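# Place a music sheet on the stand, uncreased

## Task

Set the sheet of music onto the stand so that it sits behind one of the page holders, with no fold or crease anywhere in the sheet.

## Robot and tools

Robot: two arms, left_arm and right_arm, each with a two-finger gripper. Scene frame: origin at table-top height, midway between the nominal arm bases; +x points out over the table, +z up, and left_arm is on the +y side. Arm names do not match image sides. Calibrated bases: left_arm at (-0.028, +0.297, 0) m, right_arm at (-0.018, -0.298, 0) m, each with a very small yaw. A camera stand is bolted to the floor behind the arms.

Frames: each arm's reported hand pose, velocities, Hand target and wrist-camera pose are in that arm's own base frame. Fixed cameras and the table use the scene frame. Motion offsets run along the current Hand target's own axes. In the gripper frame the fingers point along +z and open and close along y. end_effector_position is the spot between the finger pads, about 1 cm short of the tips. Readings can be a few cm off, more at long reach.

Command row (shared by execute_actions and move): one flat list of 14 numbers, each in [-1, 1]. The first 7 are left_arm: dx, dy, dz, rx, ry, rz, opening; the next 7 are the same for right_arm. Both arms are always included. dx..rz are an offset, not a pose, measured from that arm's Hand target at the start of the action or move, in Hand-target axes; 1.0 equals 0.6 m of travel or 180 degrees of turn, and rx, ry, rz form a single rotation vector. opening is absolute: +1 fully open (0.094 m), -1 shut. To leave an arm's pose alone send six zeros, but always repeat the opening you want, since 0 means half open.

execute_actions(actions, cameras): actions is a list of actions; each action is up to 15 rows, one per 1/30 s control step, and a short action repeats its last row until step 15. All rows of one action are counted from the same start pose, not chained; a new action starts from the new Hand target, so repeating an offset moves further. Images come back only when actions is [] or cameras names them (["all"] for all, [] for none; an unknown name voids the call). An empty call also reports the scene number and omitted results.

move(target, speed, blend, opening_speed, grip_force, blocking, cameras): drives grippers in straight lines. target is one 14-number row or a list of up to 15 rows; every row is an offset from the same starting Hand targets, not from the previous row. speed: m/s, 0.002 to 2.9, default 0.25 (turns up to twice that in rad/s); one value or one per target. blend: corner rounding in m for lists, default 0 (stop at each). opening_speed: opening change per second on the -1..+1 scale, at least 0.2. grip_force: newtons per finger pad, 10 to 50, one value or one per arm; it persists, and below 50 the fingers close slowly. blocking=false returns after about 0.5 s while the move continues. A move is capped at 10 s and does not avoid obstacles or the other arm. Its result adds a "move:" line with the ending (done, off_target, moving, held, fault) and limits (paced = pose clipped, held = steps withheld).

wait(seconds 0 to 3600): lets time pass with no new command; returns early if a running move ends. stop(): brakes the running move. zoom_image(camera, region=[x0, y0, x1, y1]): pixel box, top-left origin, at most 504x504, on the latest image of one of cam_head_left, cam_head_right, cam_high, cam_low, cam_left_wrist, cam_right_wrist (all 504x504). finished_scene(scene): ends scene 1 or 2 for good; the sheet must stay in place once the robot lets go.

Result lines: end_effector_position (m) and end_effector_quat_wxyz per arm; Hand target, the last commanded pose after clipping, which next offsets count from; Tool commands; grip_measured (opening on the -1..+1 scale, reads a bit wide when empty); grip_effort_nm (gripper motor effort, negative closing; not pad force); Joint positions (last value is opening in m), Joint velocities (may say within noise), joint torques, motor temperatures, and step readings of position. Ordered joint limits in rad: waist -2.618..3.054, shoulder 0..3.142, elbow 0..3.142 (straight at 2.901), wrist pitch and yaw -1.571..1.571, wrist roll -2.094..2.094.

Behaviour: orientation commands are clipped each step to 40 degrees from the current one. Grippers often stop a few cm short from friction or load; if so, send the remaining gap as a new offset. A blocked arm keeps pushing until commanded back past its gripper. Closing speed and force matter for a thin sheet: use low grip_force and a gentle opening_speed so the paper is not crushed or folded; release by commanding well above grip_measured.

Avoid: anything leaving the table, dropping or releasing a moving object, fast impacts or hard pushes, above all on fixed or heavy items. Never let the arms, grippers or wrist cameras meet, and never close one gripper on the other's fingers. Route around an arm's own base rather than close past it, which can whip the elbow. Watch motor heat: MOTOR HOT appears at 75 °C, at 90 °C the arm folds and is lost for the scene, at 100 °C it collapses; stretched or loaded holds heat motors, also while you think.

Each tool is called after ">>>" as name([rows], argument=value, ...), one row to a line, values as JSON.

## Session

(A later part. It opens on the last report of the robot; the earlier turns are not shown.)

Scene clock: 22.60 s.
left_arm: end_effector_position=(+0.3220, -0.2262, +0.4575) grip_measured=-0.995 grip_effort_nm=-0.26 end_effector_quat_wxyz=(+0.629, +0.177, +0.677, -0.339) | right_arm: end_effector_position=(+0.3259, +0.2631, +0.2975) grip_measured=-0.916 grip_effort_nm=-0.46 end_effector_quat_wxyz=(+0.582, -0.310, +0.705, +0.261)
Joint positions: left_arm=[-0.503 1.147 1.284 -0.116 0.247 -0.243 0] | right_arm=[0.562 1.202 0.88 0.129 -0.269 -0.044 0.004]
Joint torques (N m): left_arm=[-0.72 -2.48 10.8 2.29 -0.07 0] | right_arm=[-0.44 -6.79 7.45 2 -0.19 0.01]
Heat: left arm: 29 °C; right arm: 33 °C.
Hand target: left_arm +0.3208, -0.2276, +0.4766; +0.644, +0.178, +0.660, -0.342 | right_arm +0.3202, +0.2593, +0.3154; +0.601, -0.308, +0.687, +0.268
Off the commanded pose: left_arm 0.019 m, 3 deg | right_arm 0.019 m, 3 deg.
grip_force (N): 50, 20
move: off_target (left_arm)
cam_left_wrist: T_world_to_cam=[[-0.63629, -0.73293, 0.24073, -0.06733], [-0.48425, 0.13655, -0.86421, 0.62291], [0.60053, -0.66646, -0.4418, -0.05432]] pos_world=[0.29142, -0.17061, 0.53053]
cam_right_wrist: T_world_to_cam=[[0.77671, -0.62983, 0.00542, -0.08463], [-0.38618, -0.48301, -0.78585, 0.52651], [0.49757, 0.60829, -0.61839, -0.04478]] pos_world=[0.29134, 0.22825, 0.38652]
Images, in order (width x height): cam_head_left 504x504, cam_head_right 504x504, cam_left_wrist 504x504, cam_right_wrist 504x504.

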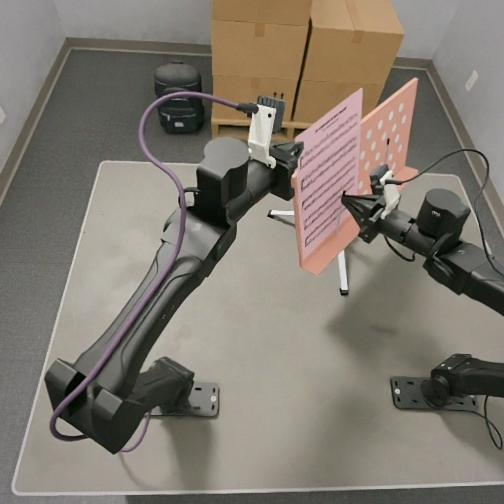

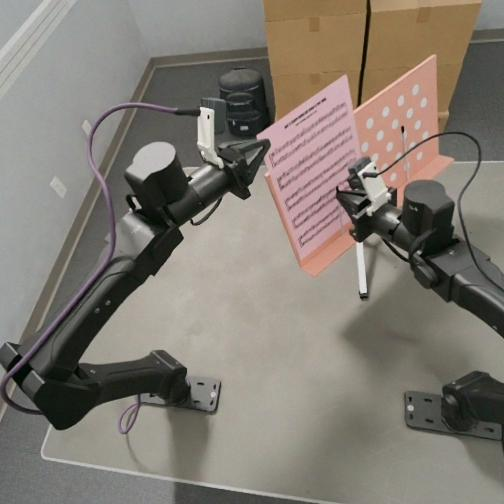

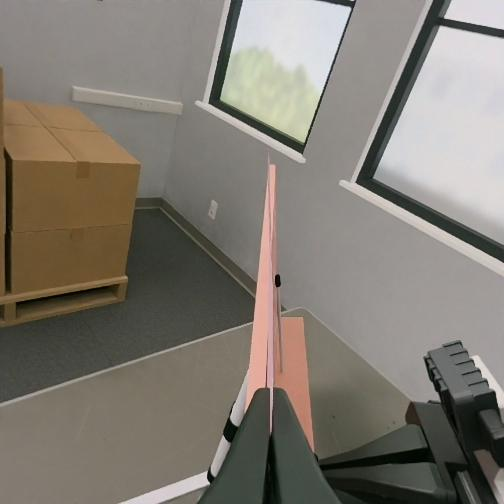

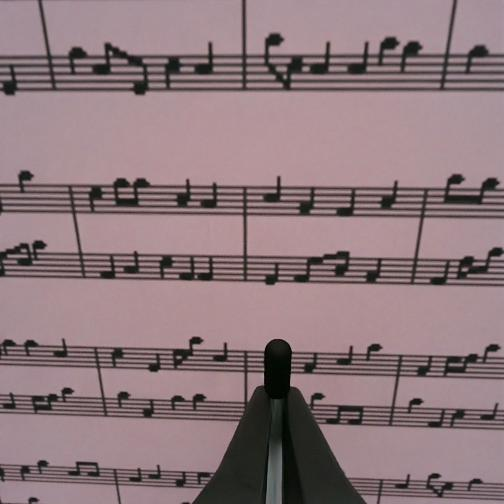

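>>> move(target=[0.0582,0.015,-0.0018,0.0025,0.0223,-0.0055,-1, 0,0,0,0,0,0,-1], speed=0.06, cameras=["cam_left_wrist","cam_head_left","cam_head_right"])

>>> zoom_image(camera="cam_left_wrist", region=[225, 140, 345, 400])

>>> zoom_image(camera="cam_head_left", region=[280, 170, 380, 290])

>>> zoom_image(camera="cam_head_right", region=[270, 180, 370, 290])

Scene clock: 24.33 s.
left_arm: end_effector_position=(+0.3222, -0.2298, +0.4423) grip_measured=-0.995 grip_effort_nm=-0.27 end_effector_quat_wxyz=(+0.615, +0.186, +0.685, -0.344) | right_arm: end_effector_position=(+0.3259, +0.2631, +0.2975) grip_measured=-0.916 grip_effort_nm=-0.46 end_effector_quat_wxyz=(+0.582, -0.310, +0.705, +0.261)
Joint positions: left_arm=[-0.496 1.147 1.249 -0.109 0.28 -0.243 0] | right_arm=[0.562 1.202 0.88 0.129 -0.269 -0.044 0.004]
Joint torques (N m): left_arm=[0.68 -3.49 6.17 2.3 0.05 0.01] | right_arm=[-0.43 -6.8 7.43 2 -0.19 0.01]
Heat: left arm: 29 °C; right arm: 33 °C.
Hand target: left_arm +0.3223, -0.2279, +0.4404; +0.617, +0.187, +0.683, -0.344 | right_arm +0.3202, +0.2593, +0.3154; +0.601, -0.308, +0.687, +0.268
Off the commanded pose: left_arm 0.003 m, 0 deg | right_arm 0.019 m, 3 deg.
grip_force (N): 50, 20
move: done
cam_left_wrist: T_world_to_cam=[[-0.64915, -0.71953, 0.24673, -0.0616], [-0.50157, 0.16104, -0.85, 0.61532], [0.57187, -0.67553, -0.46543, -0.04593]] pos_world=[0.29491, -0.17444, 0.51684]
Images, in order (width x height): cam_head_left 504x504, cam_head_right 504x504, cam_left_wrist 504x504.

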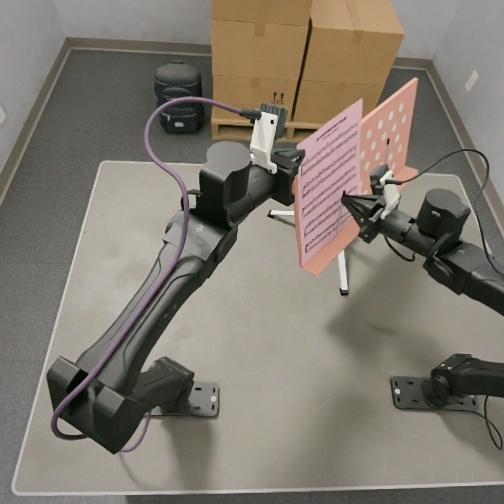

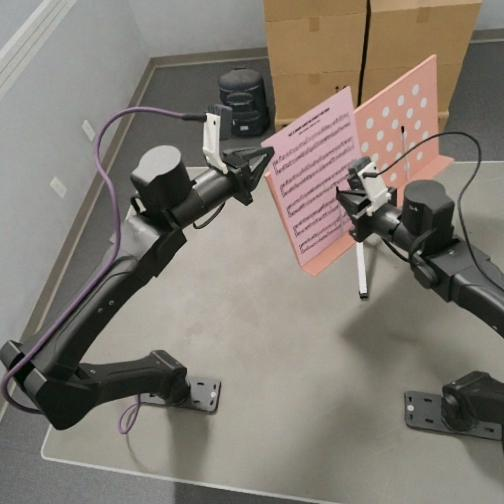

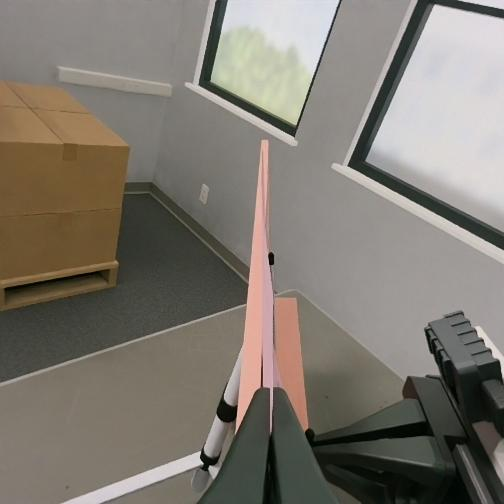

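Scaled by 1.938.

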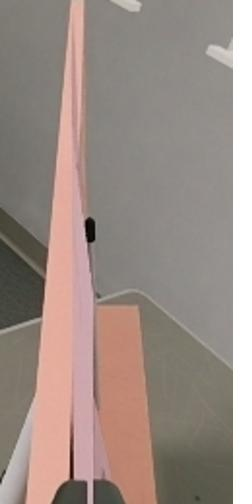

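Scaled by 4.200.

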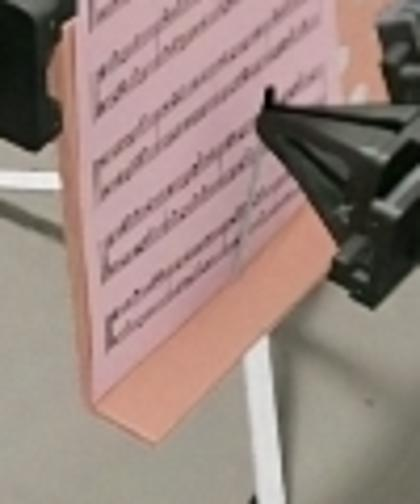

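Scaled by 4.582.

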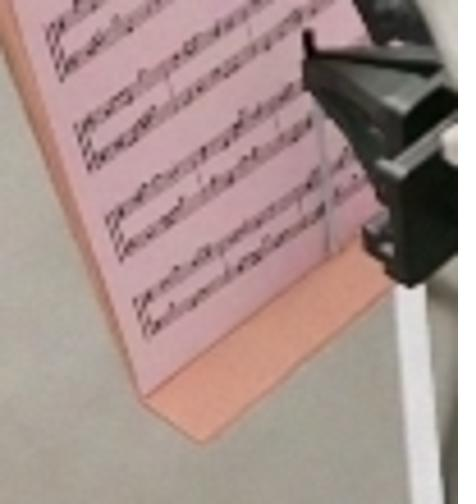

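>>> zoom_image(camera="cam_head_left", region=[295, 220, 345, 275])

>>> zoom_image(camera="cam_head_right", region=[290, 215, 350, 275])

>>> zoom_image(camera="cam_left_wrist", region=[245, 130, 305, 280])

Scaled by 9.164.

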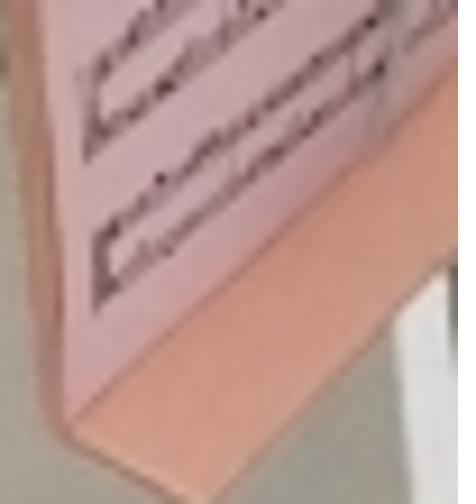

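Scaled by 8.400.

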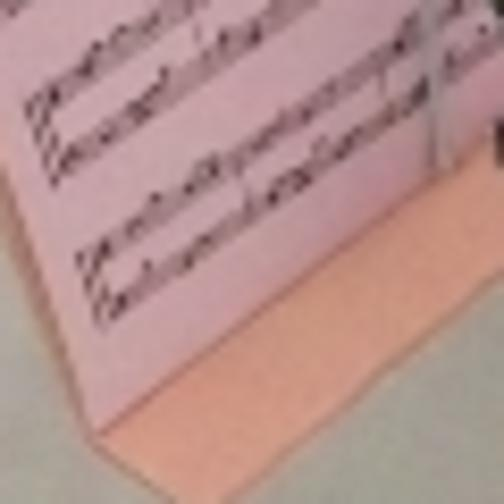

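Scaled by 3.360.

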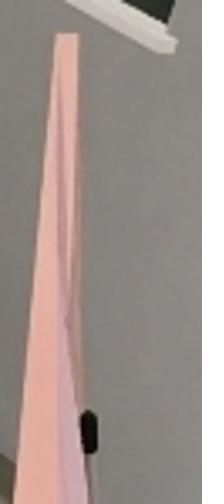

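>>> move(target=[0,0,0,0,0,0,-1, 0.006,0,0.0517,0,0,0,-1], speed=0.035, cameras=["cam_right_wrist","cam_head_left"])

>>> zoom_image(camera="cam_right_wrist", region=[180, 300, 380, 500])

>>> zoom_image(camera="cam_head_left", region=[280, 120, 380, 290])

Scene clock: 26.10 s.
left_arm: end_effector_position=(+0.3221, -0.2299, +0.4426) grip_measured=-0.995 grip_effort_nm=-0.26 end_effector_quat_wxyz=(+0.615, +0.186, +0.684, -0.345) | right_arm: end_effector_position=(+0.3367, +0.2776, +0.2922) grip_measured=-0.916 grip_effort_nm=-0.46 end_effector_quat_wxyz=(+0.588, -0.312, +0.698, +0.264)
Joint positions: left_arm=[-0.496 1.147 1.249 -0.108 0.281 -0.243 0] | right_arm=[0.582 1.276 0.891 0.208 -0.257 -0.044 0.004]
Joint torques (N m): left_arm=[0.69 -3.59 6.08 2.25 0.04 0.01] | right_arm=[0.58 -3.21 10.54 1.96 0.03 0.06]
Heat: left arm: 30 °C; right arm: 33 °C.
Hand target: left_arm +0.3223, -0.2279, +0.4405; +0.617, +0.187, +0.683, -0.344 | right_arm +0.3404, +0.2819, +0.3077; +0.601, -0.308, +0.687, +0.268
Off the commanded pose: left_arm 0.003 m, 0 deg | right_arm 0.017 m, 2 deg.
grip_force (N): 50, 20
move: off_target (right_arm)
cam_right_wrist: T_world_to_cam=[[0.78171, -0.6235, 0.01297, -0.08955], [-0.36983, -0.48022, -0.79537, 0.53007], [0.50215, 0.61696, -0.60598, -0.0699]] pos_world=[0.30114, 0.24184, 0.3804]
Images, in order (width x height): cam_head_left 504x504, cam_right_wrist 504x504.

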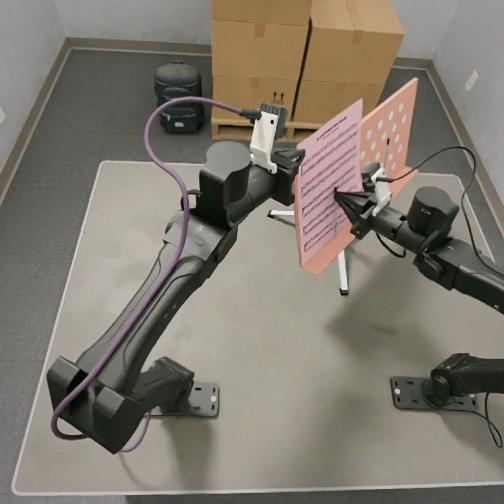

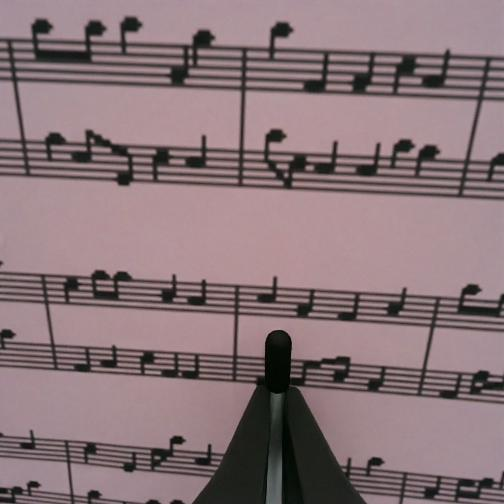

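Scaled by 2.520.

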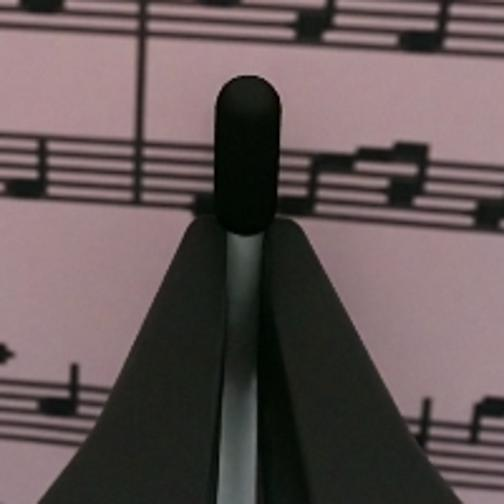

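Scaled by 2.965.

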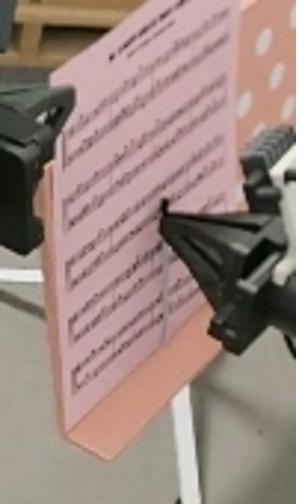

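>>> move([
  [0,0,0,0,0,0,-1, 0,0,0.0045,0,0,0,-1],
  [0,0,0,0,0,0,-1, 0,0,0.0045,0,0,0,-0.5],
  [0,0,0,0,0,0,-1, 0,0,-0.16,0,0,0,-0.5],
], speed=[0.03, 0.03, 0.14], opening_speed=0.5, cameras=["cam_right_wrist","cam_head_left","cam_left_wrist","cam_head_right"])

>>> zoom_image(camera="cam_head_left", region=[280, 80, 400, 290])

>>> zoom_image(camera="cam_head_right", region=[250, 70, 390, 290])

Scene clock: 29.63 s.
left_arm: end_effector_position=(+0.3221, -0.2299, +0.4426) grip_measured=-0.995 grip_effort_nm=-0.26 end_effector_quat_wxyz=(+0.615, +0.186, +0.684, -0.345) | right_arm: end_effector_position=(+0.2798, +0.2130, +0.3195) grip_measured=-0.502 grip_effort_nm=0.10 end_effector_quat_wxyz=(+0.598, -0.305, +0.691, +0.269)
Joint positions: left_arm=[-0.496 1.147 1.249 -0.108 0.281 -0.243 0] | right_arm=[0.458 0.916 0.786 -0.023 -0.377 -0.05 0.023]
Joint torques (N m): left_arm=[0.69 -3.6 6.11 2.25 0.04 0] | right_arm=[-0.46 -2.62 6.84 1.79 -0.13 -0.09]
Heat: left arm: 30 °C; right arm: 33 °C.
Hand target: left_arm +0.3223, -0.2279, +0.4405; +0.617, +0.187, +0.683, -0.344 | right_arm +0.2770, +0.2110, +0.3204; +0.601, -0.308, +0.687, +0.268
Off the commanded pose: left_arm 0.003 m, 0 deg | right_arm 0.004 m, 1 deg.
grip_force (N): 50, 20
move: done; target 2's new opening was sent with right_arm's hand 0.017 m and 2 deg from that target
cam_left_wrist: T_world_to_cam=[[-0.64993, -0.71893, 0.24644, -0.06123], [-0.50059, 0.16098, -0.85059, 0.61545], [0.57184, -0.67619, -0.46451, -0.04636]] pos_world=[0.29481, -0.17444, 0.51704]
cam_right_wrist: T_world_to_cam=[[0.7785, -0.62758, 0.00892, -0.08255], [-0.36037, -0.45858, -0.81231, 0.49796], [0.51387, 0.62917, -0.58316, 0.00194]] pos_world=[0.24272, 0.17532, 0.40636]
Images, in order (width x height): cam_head_left 504x504, cam_head_right 504x504, cam_left_wrist 504x504, cam_right_wrist 504x504.

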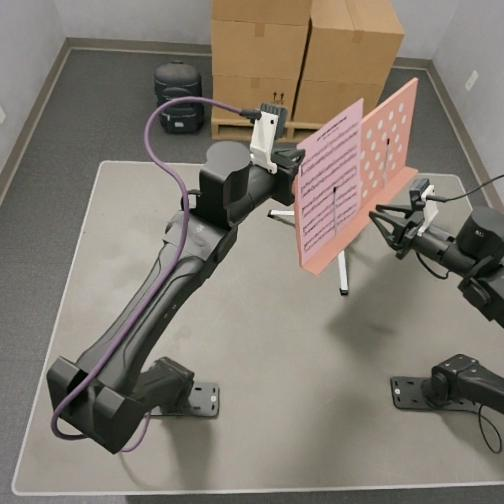

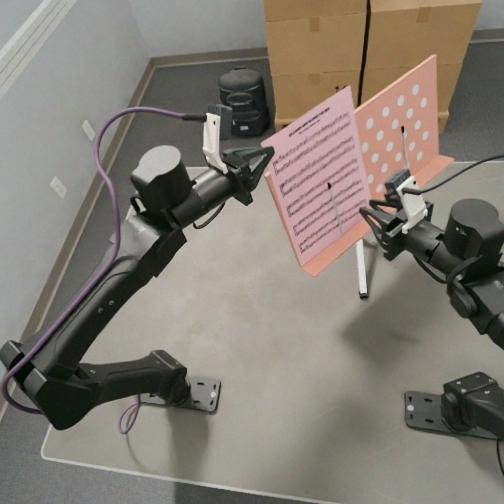

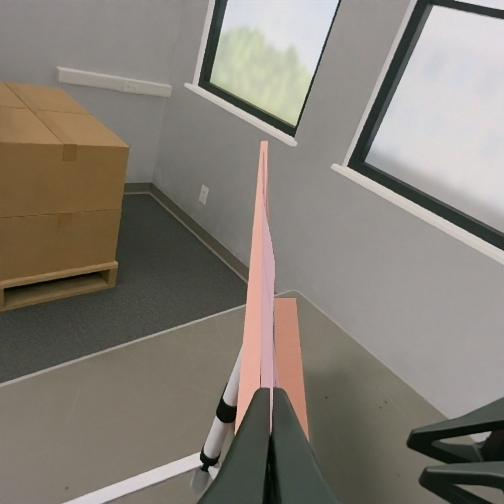

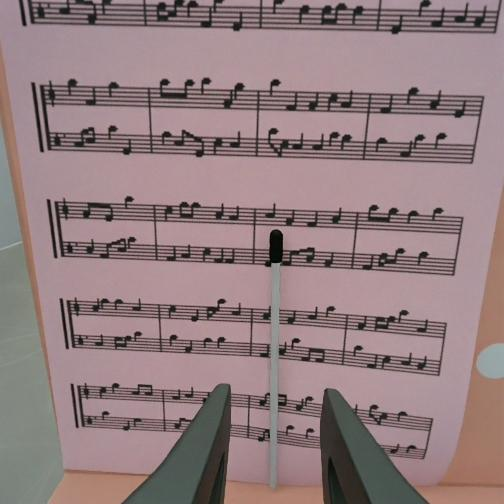

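Scaled by 2.400.

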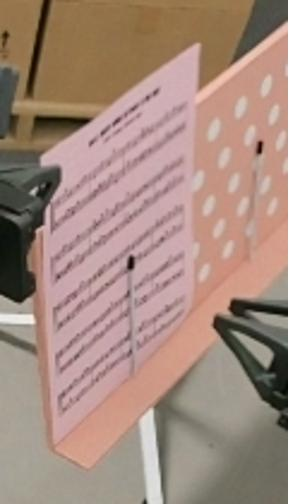

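Scaled by 2.291.

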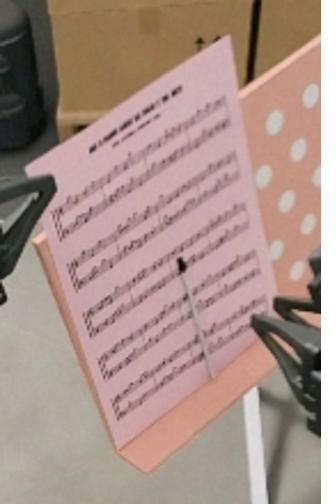

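>>> move([
  [0,0,0,0,0,0,0.2, 0,0,0,0,0,0,-0.5],
  [0,0,-0.167,0,0,0,0.2, 0,0,0,0,0,0,-0.5],
], speed=0.12, opening_speed=0.6, cameras=["all"])

>>> zoom_image(camera="cam_head_left", region=[280, 80, 420, 290])

>>> zoom_image(camera="cam_head_right", region=[250, 70, 390, 290])

>>> zoom_image(camera="cam_left_wrist", region=[205, 120, 335, 504])

Scene clock: 33.93 s.
left_arm: end_effector_position=(+0.2501, -0.1588, +0.4498) grip_measured=+0.197 grip_effort_nm=0.16 end_effector_quat_wxyz=(+0.625, +0.188, +0.675, -0.345) | right_arm: end_effector_position=(+0.2797, +0.2130, +0.3195) grip_measured=-0.502 grip_effort_nm=0.10 end_effector_quat_wxyz=(+0.597, -0.306, +0.691, +0.269)
Joint positions: left_arm=[-0.269 0.824 1.137 -0.292 0.508 -0.243 0.056] | right_arm=[0.458 0.916 0.786 -0.023 -0.378 -0.05 0.023]
Joint torques (N m): left_arm=[0.66 -1.01 5.18 1.94 0.08 0.01] | right_arm=[-0.43 -2.61 6.84 1.79 -0.13 -0.09]
Heat: left arm: 31 °C; right arm: 33 °C.
Hand target: left_arm +0.2508, -0.1578, +0.4405; +0.617, +0.187, +0.683, -0.344 | right_arm +0.2770, +0.2110, +0.3205; +0.601, -0.308, +0.687, +0.269
Off the commanded pose: left_arm 0.009 m, 1 deg | right_arm 0.004 m, 1 deg.
grip_force (N): 50, 20
move: done
cam_left_wrist: T_world_to_cam=[[-0.65585, -0.71715, 0.23572, -0.05215], [-0.47863, 0.15358, -0.86448, 0.57372], [0.58376, -0.67979, -0.44398, 0.03347]] pos_world=[0.22086, -0.10276, 0.52312]
cam_right_wrist: T_world_to_cam=[[0.77871, -0.62732, 0.00873, -0.08257], [-0.36047, -0.45876, -0.81215, 0.49787], [0.51349, 0.62929, -0.58338, 0.00204]] pos_world=[0.24272, 0.17532, 0.40626]

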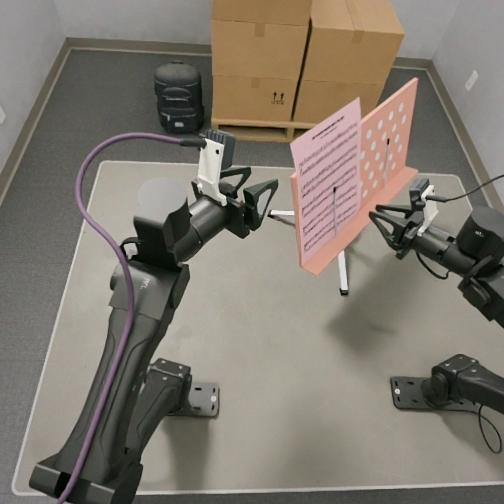

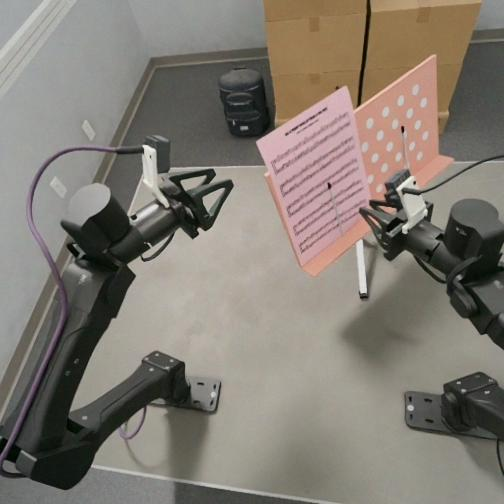

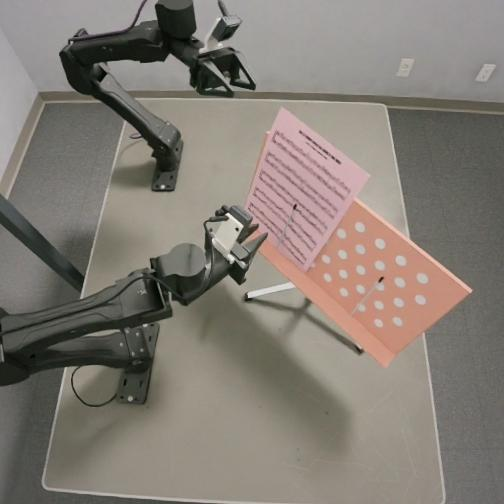

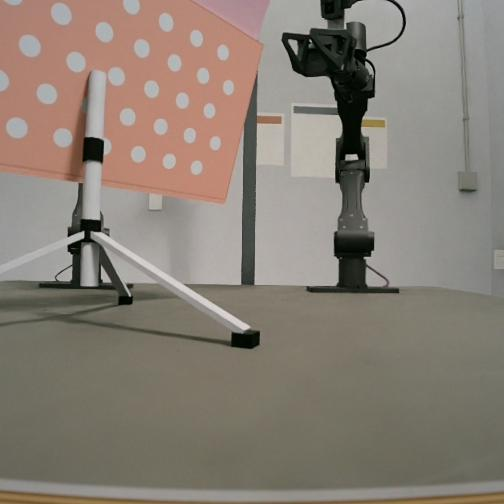

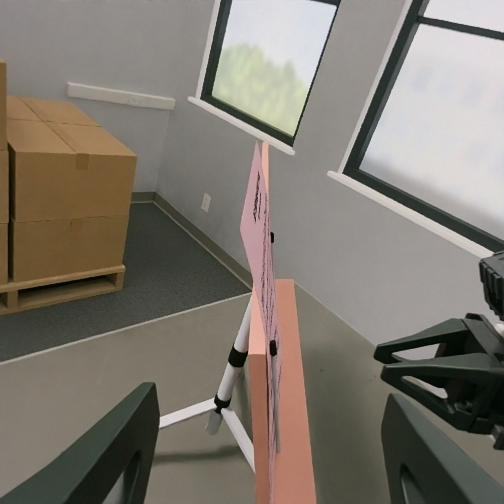

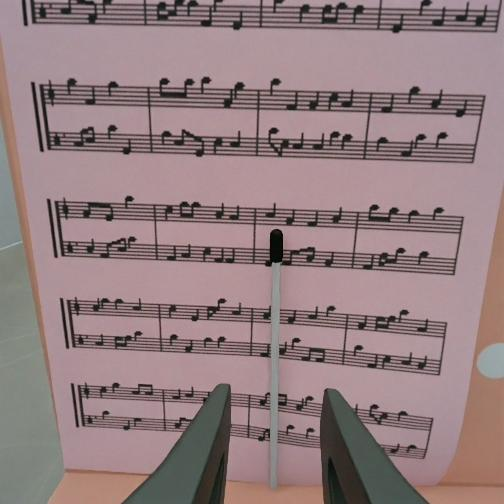

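Scaled by 2.400.

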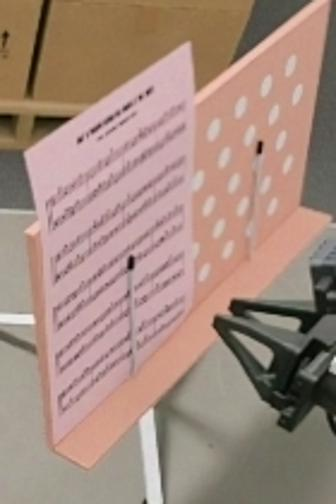

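Scaled by 2.291.

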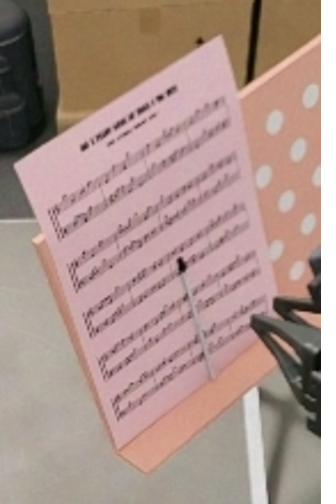

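Scaled by 1.312.

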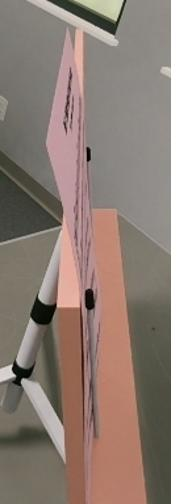

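>>> zoom_image(camera="cam_right_wrist", region=[300, 330, 504, 504])

>>> zoom_image(camera="cam_left_wrist", region=[240, 320, 310, 470])

>>> zoom_image(camera="cam_high", region=[230, 100, 390, 290])

Scaled by 2.471.

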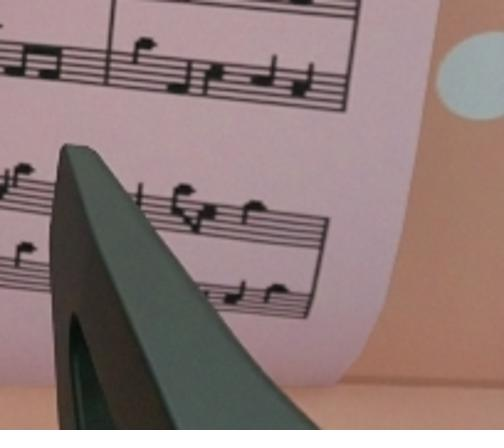

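Scaled by 3.360.

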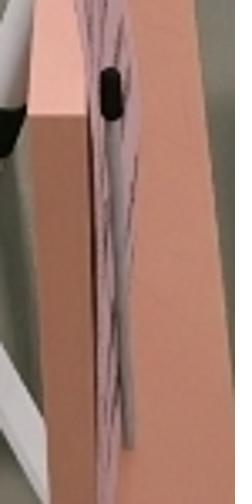

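Scaled by 2.653.

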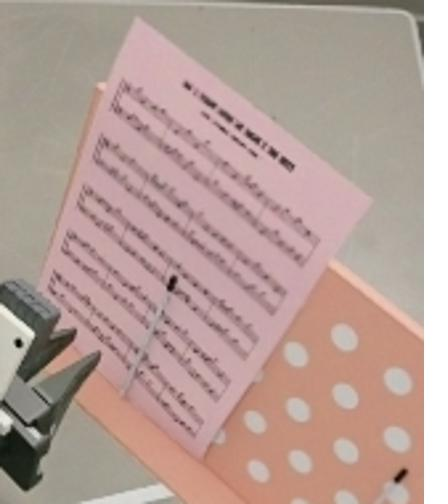

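>>> zoom_image(camera="cam_head_left", region=[290, 190, 380, 280])

>>> zoom_image(camera="cam_head_right", region=[290, 170, 390, 280])

>>> zoom_image(camera="cam_left_wrist", region=[235, 200, 315, 400])

Scaled by 5.600.

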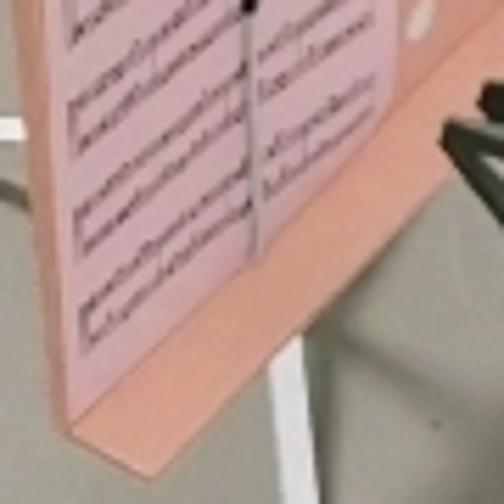

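Scaled by 4.582.

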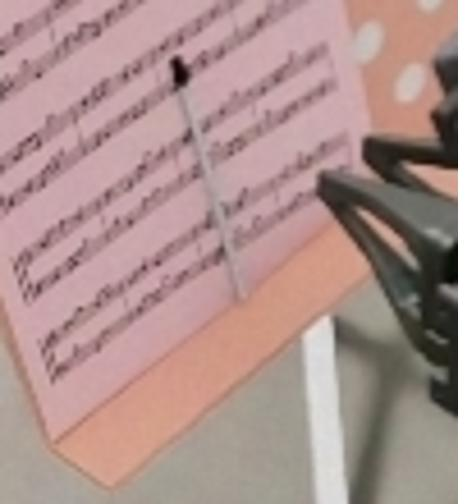

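Scaled by 2.520.

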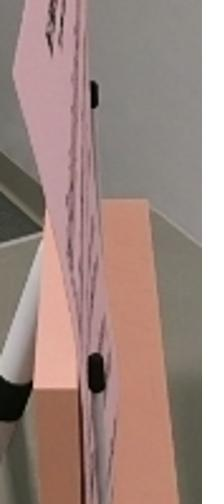

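>>> finished_scene(scene=2)

The scene is finished: the task was done.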